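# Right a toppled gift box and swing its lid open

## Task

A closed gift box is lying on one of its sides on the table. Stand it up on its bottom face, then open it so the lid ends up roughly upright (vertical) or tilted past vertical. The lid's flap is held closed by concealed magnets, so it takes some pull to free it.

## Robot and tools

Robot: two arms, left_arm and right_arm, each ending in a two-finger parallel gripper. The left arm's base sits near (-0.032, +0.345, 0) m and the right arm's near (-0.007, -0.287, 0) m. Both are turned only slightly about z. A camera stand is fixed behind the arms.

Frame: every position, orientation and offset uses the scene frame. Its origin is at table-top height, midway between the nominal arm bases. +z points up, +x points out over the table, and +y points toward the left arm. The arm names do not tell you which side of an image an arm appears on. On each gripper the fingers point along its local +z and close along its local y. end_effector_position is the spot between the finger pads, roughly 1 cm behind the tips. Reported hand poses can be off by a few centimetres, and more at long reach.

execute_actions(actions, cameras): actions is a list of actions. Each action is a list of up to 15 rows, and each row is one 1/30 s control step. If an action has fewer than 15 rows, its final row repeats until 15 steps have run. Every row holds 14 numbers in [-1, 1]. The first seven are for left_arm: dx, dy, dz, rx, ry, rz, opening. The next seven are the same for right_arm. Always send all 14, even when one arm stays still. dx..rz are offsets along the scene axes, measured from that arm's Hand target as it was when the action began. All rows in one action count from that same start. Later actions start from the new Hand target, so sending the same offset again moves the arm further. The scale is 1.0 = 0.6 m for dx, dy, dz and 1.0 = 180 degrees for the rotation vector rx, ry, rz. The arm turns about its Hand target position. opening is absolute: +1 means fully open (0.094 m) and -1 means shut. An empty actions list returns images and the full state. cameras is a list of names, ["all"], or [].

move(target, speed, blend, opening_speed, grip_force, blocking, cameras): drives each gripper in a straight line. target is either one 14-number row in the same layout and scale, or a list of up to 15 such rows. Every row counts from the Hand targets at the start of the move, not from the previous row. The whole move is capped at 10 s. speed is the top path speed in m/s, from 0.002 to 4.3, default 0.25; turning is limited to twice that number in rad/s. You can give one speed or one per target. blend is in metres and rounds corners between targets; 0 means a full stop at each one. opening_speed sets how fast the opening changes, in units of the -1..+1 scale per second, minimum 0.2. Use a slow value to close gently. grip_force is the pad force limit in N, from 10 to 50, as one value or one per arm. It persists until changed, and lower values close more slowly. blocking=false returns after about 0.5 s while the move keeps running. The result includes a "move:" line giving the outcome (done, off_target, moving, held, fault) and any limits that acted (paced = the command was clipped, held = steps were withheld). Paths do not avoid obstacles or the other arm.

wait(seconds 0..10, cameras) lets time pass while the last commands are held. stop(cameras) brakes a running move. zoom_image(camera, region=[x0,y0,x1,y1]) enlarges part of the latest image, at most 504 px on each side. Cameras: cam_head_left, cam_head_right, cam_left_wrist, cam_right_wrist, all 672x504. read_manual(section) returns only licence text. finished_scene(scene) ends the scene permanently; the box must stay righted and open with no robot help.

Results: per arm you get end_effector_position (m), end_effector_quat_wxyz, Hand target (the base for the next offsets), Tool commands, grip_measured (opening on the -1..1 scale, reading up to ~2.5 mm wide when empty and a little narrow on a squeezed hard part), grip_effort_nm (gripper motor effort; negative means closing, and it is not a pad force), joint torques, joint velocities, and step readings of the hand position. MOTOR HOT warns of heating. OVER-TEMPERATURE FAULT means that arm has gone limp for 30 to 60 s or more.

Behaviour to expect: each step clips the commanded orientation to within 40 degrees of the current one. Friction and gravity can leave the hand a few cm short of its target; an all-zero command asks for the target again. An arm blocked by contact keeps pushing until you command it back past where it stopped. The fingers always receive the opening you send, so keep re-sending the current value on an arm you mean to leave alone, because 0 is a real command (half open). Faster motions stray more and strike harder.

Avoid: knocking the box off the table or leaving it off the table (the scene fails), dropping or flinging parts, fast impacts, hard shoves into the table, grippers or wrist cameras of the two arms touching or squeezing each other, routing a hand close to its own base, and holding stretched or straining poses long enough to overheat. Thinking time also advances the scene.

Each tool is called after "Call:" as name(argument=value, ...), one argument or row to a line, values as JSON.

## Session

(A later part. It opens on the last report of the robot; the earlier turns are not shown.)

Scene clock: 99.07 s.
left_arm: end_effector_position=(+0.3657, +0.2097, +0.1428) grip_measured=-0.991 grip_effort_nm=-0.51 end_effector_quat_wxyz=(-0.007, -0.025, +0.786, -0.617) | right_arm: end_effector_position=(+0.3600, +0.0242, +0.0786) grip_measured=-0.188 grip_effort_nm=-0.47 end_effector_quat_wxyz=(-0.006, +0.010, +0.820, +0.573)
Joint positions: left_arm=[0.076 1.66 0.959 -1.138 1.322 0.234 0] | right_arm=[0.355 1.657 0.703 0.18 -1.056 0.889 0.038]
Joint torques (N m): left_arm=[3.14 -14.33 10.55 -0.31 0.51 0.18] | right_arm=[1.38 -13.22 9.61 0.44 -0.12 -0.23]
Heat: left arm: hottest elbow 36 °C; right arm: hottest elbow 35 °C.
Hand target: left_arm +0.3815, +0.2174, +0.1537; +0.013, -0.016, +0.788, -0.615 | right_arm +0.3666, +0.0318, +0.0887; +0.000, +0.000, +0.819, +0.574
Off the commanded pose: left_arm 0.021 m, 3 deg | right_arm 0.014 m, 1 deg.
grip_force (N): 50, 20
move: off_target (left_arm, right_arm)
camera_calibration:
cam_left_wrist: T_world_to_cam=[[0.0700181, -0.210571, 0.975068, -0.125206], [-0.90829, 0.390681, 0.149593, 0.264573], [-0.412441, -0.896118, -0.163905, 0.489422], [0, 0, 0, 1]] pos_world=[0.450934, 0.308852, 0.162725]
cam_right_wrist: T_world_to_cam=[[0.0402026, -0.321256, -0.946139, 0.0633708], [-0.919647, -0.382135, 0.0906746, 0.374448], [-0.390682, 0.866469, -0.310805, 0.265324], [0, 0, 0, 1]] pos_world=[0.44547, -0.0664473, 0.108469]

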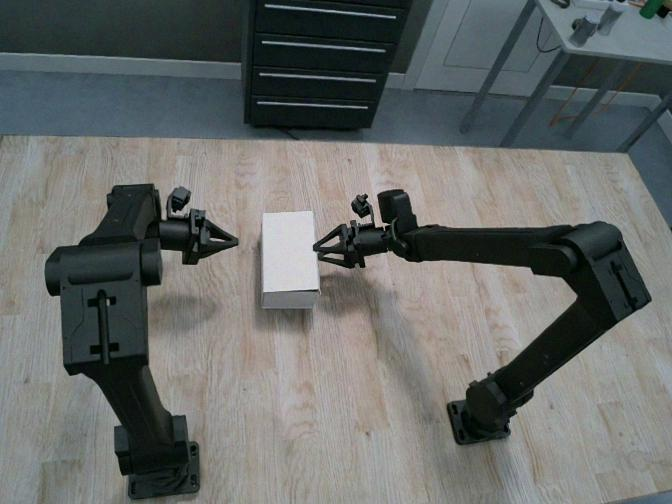

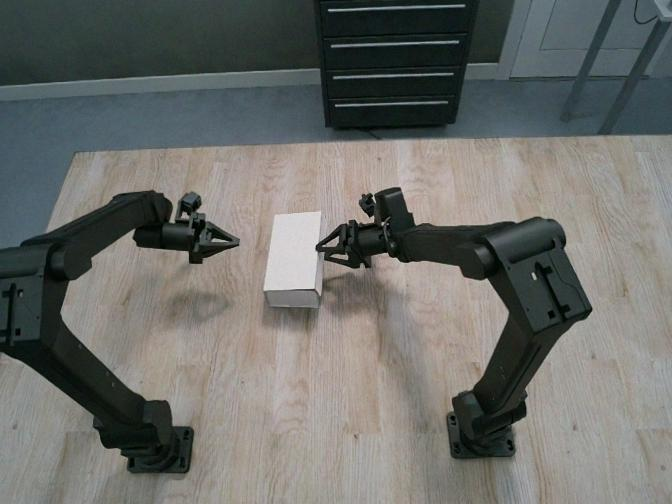

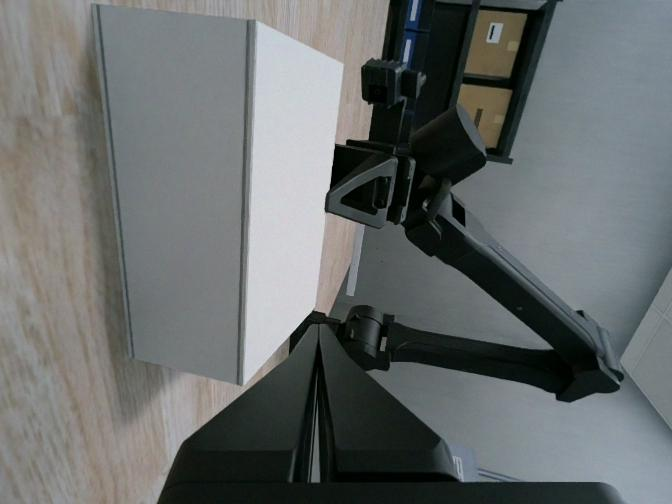

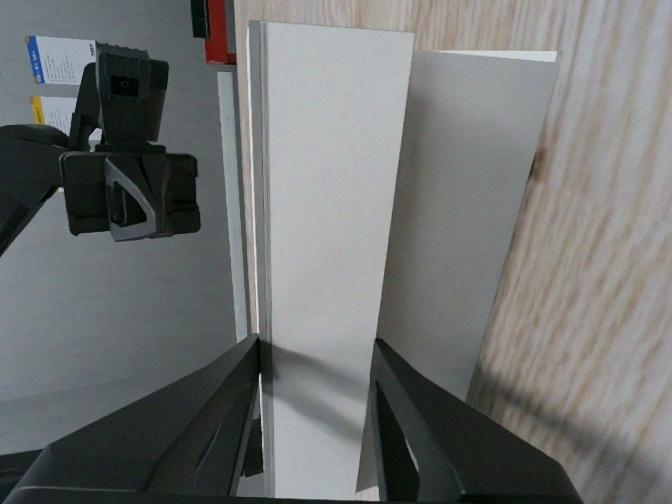

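Call:
move(
  target=[
    [0,0,0,0,0,0,-1,0,0.0253,0.088,-0.139,0,0,-0.3],
    [0,0,0,0,0,0,-1,0,0.0818,0.148,-0.278,0,0,-0.3],
    [0,0,0,0,0,0,-1,0,0.1425,0.1757,-0.389,0,0,-0.3],
  ],
  speed=0.2,
  blend=[0.012,0.012,0],
  cameras=["all"],
)

Scene clock: 104.97 s.
left_arm: end_effector_position=(+0.3657, +0.2097, +0.1428) grip_measured=-0.991 grip_effort_nm=-0.51 end_effector_quat_wxyz=(-0.007, -0.025, +0.786, -0.617) | right_arm: end_effector_position=(+0.3598, +0.1083, +0.1897) grip_measured=-0.191 grip_effort_nm=-0.47 end_effector_quat_wxyz=(-0.004, -0.007, +1.000, +0.000)
Joint positions: left_arm=[0.076 1.66 0.959 -1.138 1.322 0.234 0] | right_arm=[0.792 1.767 1.633 -1.442 -0.006 0.808 0.038]
Joint torques (N m): left_arm=[3.14 -14.27 10.51 -0.29 0.51 0.15] | right_arm=[0.79 -15.27 13.89 -0.64 0.33 0.1]
Heat: left arm: hottest elbow 36 °C; right arm: hottest elbow 35 °C.
Hand target: left_arm +0.3815, +0.2174, +0.1537; +0.013, -0.016, +0.788, -0.615 | right_arm +0.3666, +0.1173, +0.1940; +0.000, +0.000, +1.000, +0.000
Off the commanded pose: left_arm 0.021 m, 3 deg | right_arm 0.012 m, 1 deg.
grip_force (N): 50, 20
move: off_target (left_arm, right_arm)
camera_calibration:
cam_left_wrist: T_world_to_cam=[[0.0700181, -0.210571, 0.975068, -0.125206], [-0.90829, 0.390681, 0.149593, 0.264573], [-0.412441, -0.896118, -0.163905, 0.489422], [0, 0, 0, 1]] pos_world=[0.450934, 0.308852, 0.162725]
cam_right_wrist: T_world_to_cam=[[0.0766691, -0.996739, -0.0251448, 0.0808763], [-0.91405, -0.080338, 0.397565, 0.303418], [-0.398289, -0.00749734, -0.917229, 0.439394], [0, 0, 0, 1]] pos_world=[0.446144, 0.108283, 0.28443]

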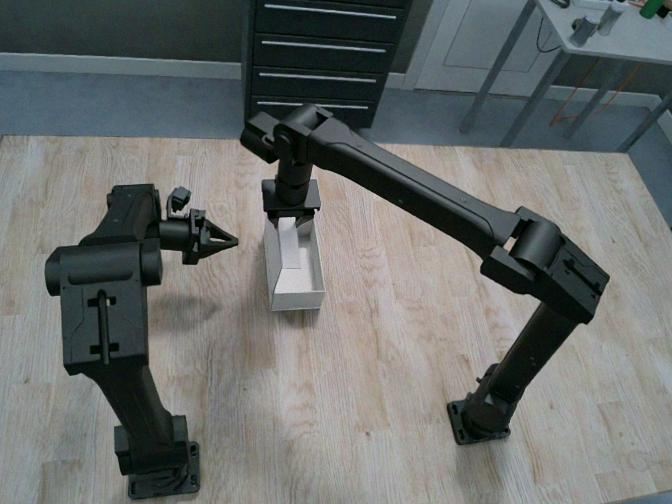

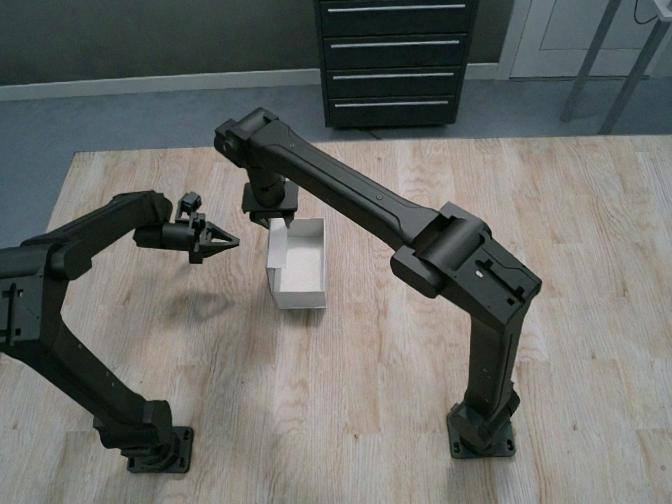

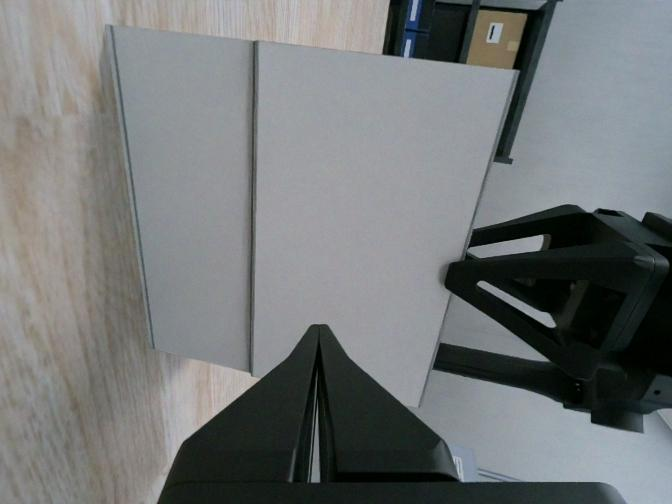

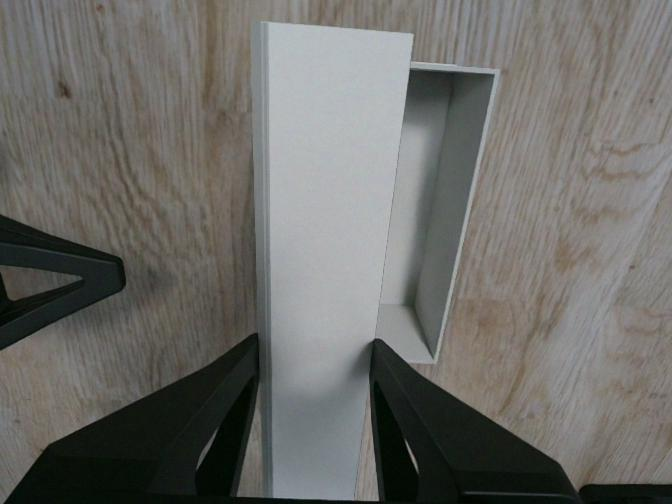

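Call:
move(
  target=[
    [0,0,0,0,0,0,-1,0,0.066,-0.005,-0.111,0,0,-0.3],
    [0,0,0,0,0,0,-1,0,0.066,-0.005,-0.111,0,0,0.1],
  ],
  speed=0.2,
  opening_speed=0.4,
  cameras=["all"],
)

Scene clock: 108.93 s.
left_arm: end_effector_position=(+0.3657, +0.2097, +0.1428) grip_measured=-0.991 grip_effort_nm=-0.51 end_effector_quat_wxyz=(-0.007, -0.025, +0.786, -0.617) | right_arm: end_effector_position=(+0.3611, +0.1433, +0.1837) grip_measured=+0.098 grip_effort_nm=0.12 end_effector_quat_wxyz=(+0.027, -0.011, +0.990, -0.134)
Joint positions: left_arm=[0.076 1.66 0.959 -1.138 1.322 0.234 0] | right_arm=[0.897 1.963 1.882 -1.674 0.207 0.922 0.052]
Joint torques (N m): left_arm=[3.19 -14.33 10.52 -0.32 0.52 0.18] | right_arm=[0.97 -17.85 14.34 -0.8 0.38 0.1]
Heat: left arm: hottest elbow 36 °C; right arm: hottest elbow 36 °C.
Hand target: left_arm +0.3815, +0.2174, +0.1537; +0.013, -0.016, +0.788, -0.615 | right_arm +0.3666, +0.1568, +0.1910; +0.000, +0.000, +0.985, -0.174
Off the commanded pose: left_arm 0.021 m, 3 deg | right_arm 0.016 m, 6 deg.
joint sent to its limit (right arm) — joint 4 (wrist pitch), lower limit. The joint targets are off in orientation, not in position.
grip_force (N): 50, 20
move: off_target (left_arm, right_arm); target 2's new opening was sent with right_arm's hand 0.016 m and 6 deg from that target
camera_calibration:
cam_left_wrist: T_world_to_cam=[[0.0700181, -0.210571, 0.975068, -0.125206], [-0.90829, 0.390681, 0.149593, 0.264573], [-0.412441, -0.896118, -0.163905, 0.489422], [0, 0, 0, 1]] pos_world=[0.450934, 0.308852, 0.162725]
cam_right_wrist: T_world_to_cam=[[0.0803128, -0.965799, 0.246542, 0.0597688], [-0.937559, 0.0107832, 0.347659, 0.31429], [-0.338427, -0.259069, -0.904627, 0.446761], [0, 0, 0, 1]] pos_world=[0.441061, 0.170077, 0.280151]

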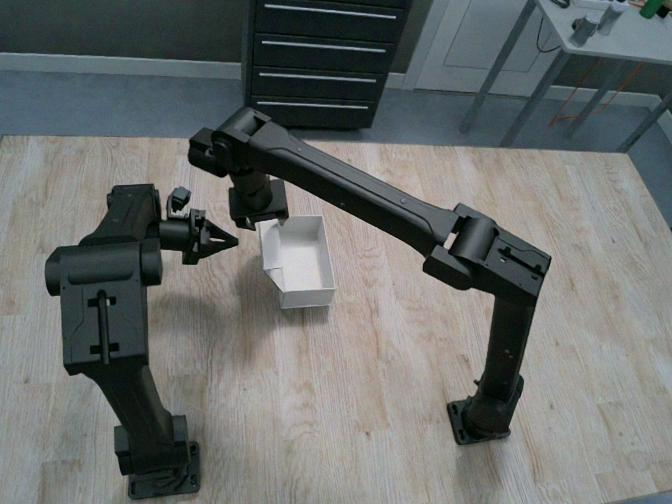

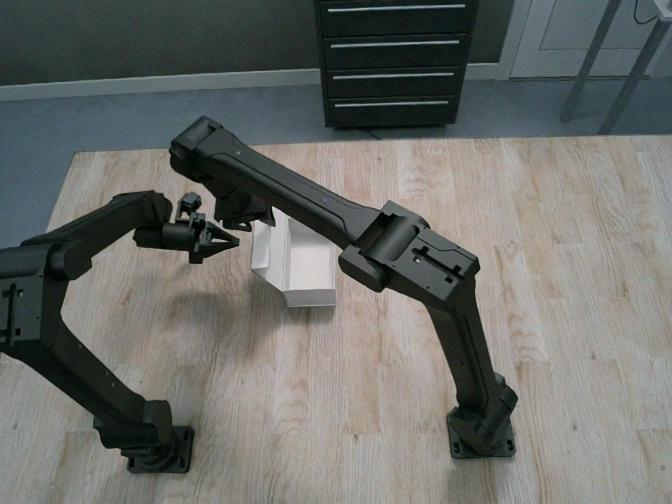

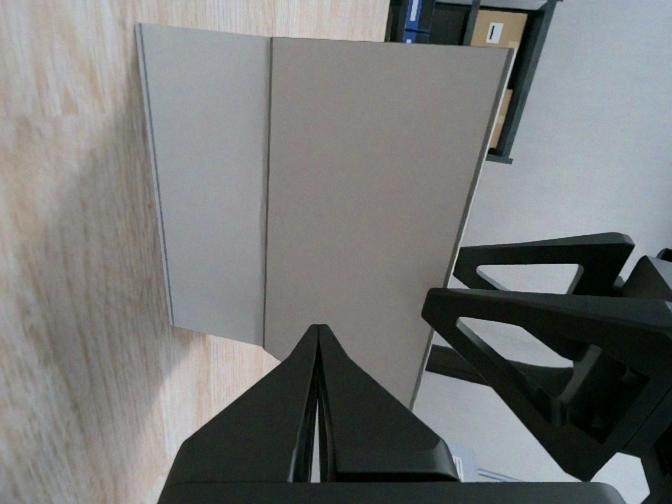

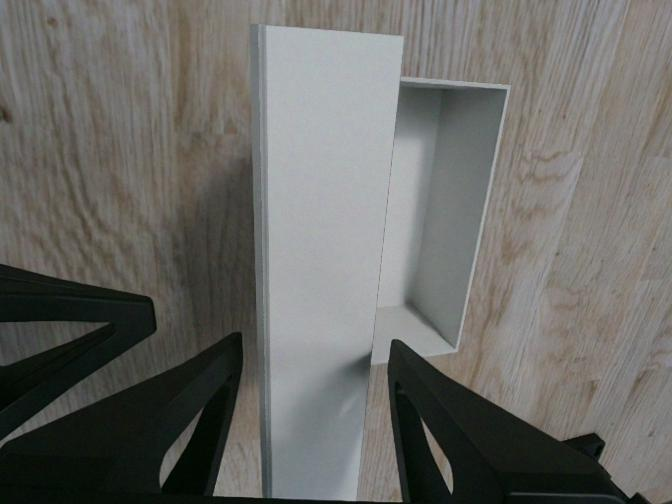

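Call:
move(
  target=[
    [0,0,0,0,0,0,-1,0,0.0,0,0,0,0,0.6],
    [0,0,0,0,0,0,-1,0,0.018,0.1,0,0,0,0.6],
  ],
  speed=0.12,
  opening_speed=0.6,
  cameras=["all"],
)

Scene clock: 112.50 s.
left_arm: end_effector_position=(+0.3657, +0.2097, +0.1428) grip_measured=-0.991 grip_effort_nm=-0.51 end_effector_quat_wxyz=(-0.007, -0.025, +0.786, -0.617) | right_arm: end_effector_position=(+0.3657, +0.1572, +0.2264) grip_measured=+0.598 grip_effort_nm=0.12 end_effector_quat_wxyz=(+0.059, -0.011, +0.994, -0.096)
Joint positions: left_arm=[0.076 1.66 0.959 -1.138 1.322 0.234 0] | right_arm=[0.907 1.927 1.947 -1.674 0.21 0.923 0.075]
Joint torques (N m): left_arm=[3.25 -14.27 10.62 -0.32 0.51 0.16] | right_arm=[1.2 -20.37 13.98 -0.55 0.39 -0.07]
Heat: left arm: hottest elbow 36 °C; right arm: hottest elbow 37 °C.
Hand target: left_arm +0.3815, +0.2174, +0.1537; +0.013, -0.016, +0.788, -0.615 | right_arm +0.3666, +0.1676, +0.2511; +0.000, +0.000, +0.985, -0.174
Off the commanded pose: left_arm 0.021 m, 3 deg | right_arm 0.027 m, 11 deg.
joint sent to its limit (right arm) — joint 4 (wrist pitch), lower limit. The joint targets are off in orientation, not in position.
grip_force (N): 50, 20
move: off_target (left_arm, right_arm)
camera_calibration:
cam_left_wrist: T_world_to_cam=[[0.0700181, -0.210571, 0.975068, -0.125206], [-0.90829, 0.390681, 0.149593, 0.264573], [-0.412441, -0.896118, -0.163905, 0.489422], [0, 0, 0, 1]] pos_world=[0.450934, 0.308852, 0.162725]
cam_right_wrist: T_world_to_cam=[[0.0760477, -0.981597, 0.175167, 0.0825729], [-0.957546, -0.0229033, 0.287368, 0.3299], [-0.278068, -0.189584, -0.941667, 0.465926], [0, 0, 0, 1]] pos_world=[0.439174, 0.176941, 0.32948]

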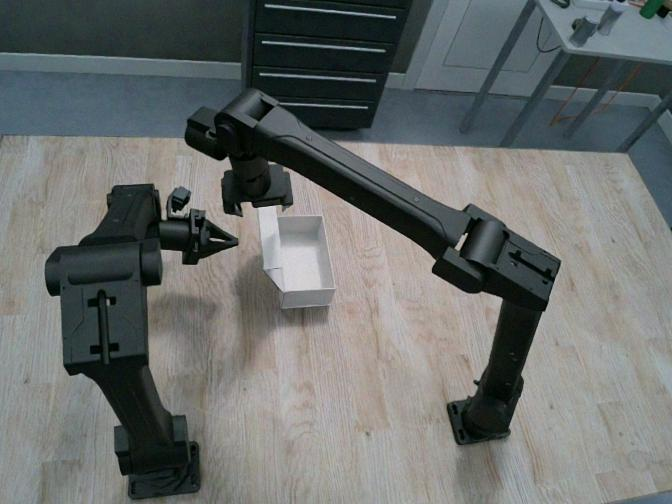

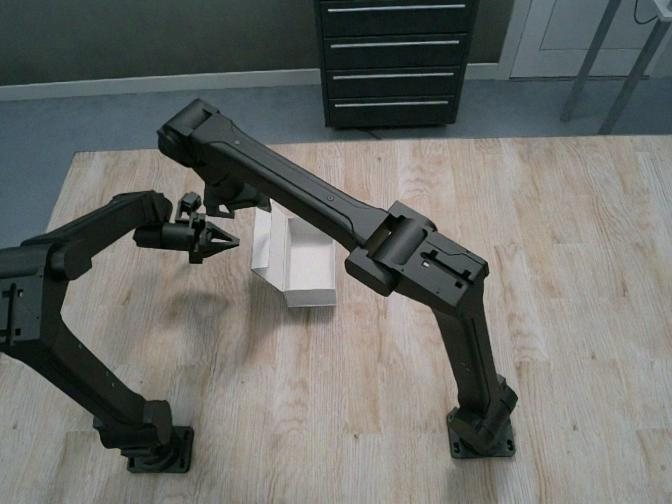

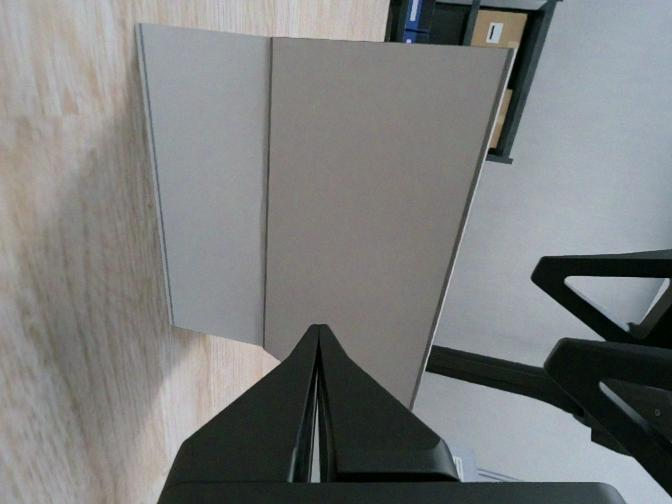

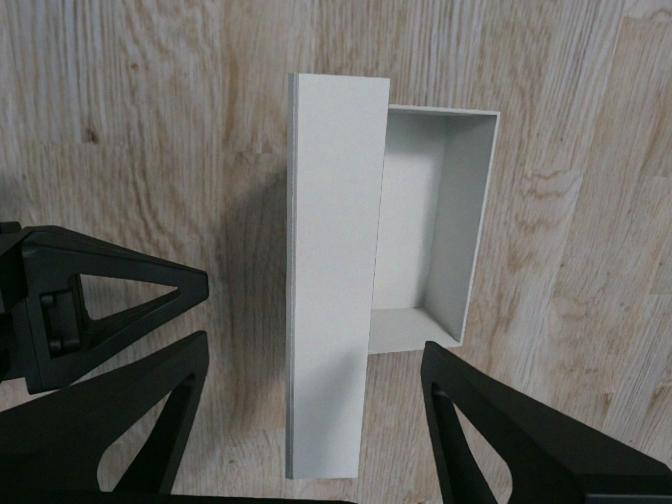

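Call:
finished_scene(
  scene=1,
)

The scene is finished: the task was done.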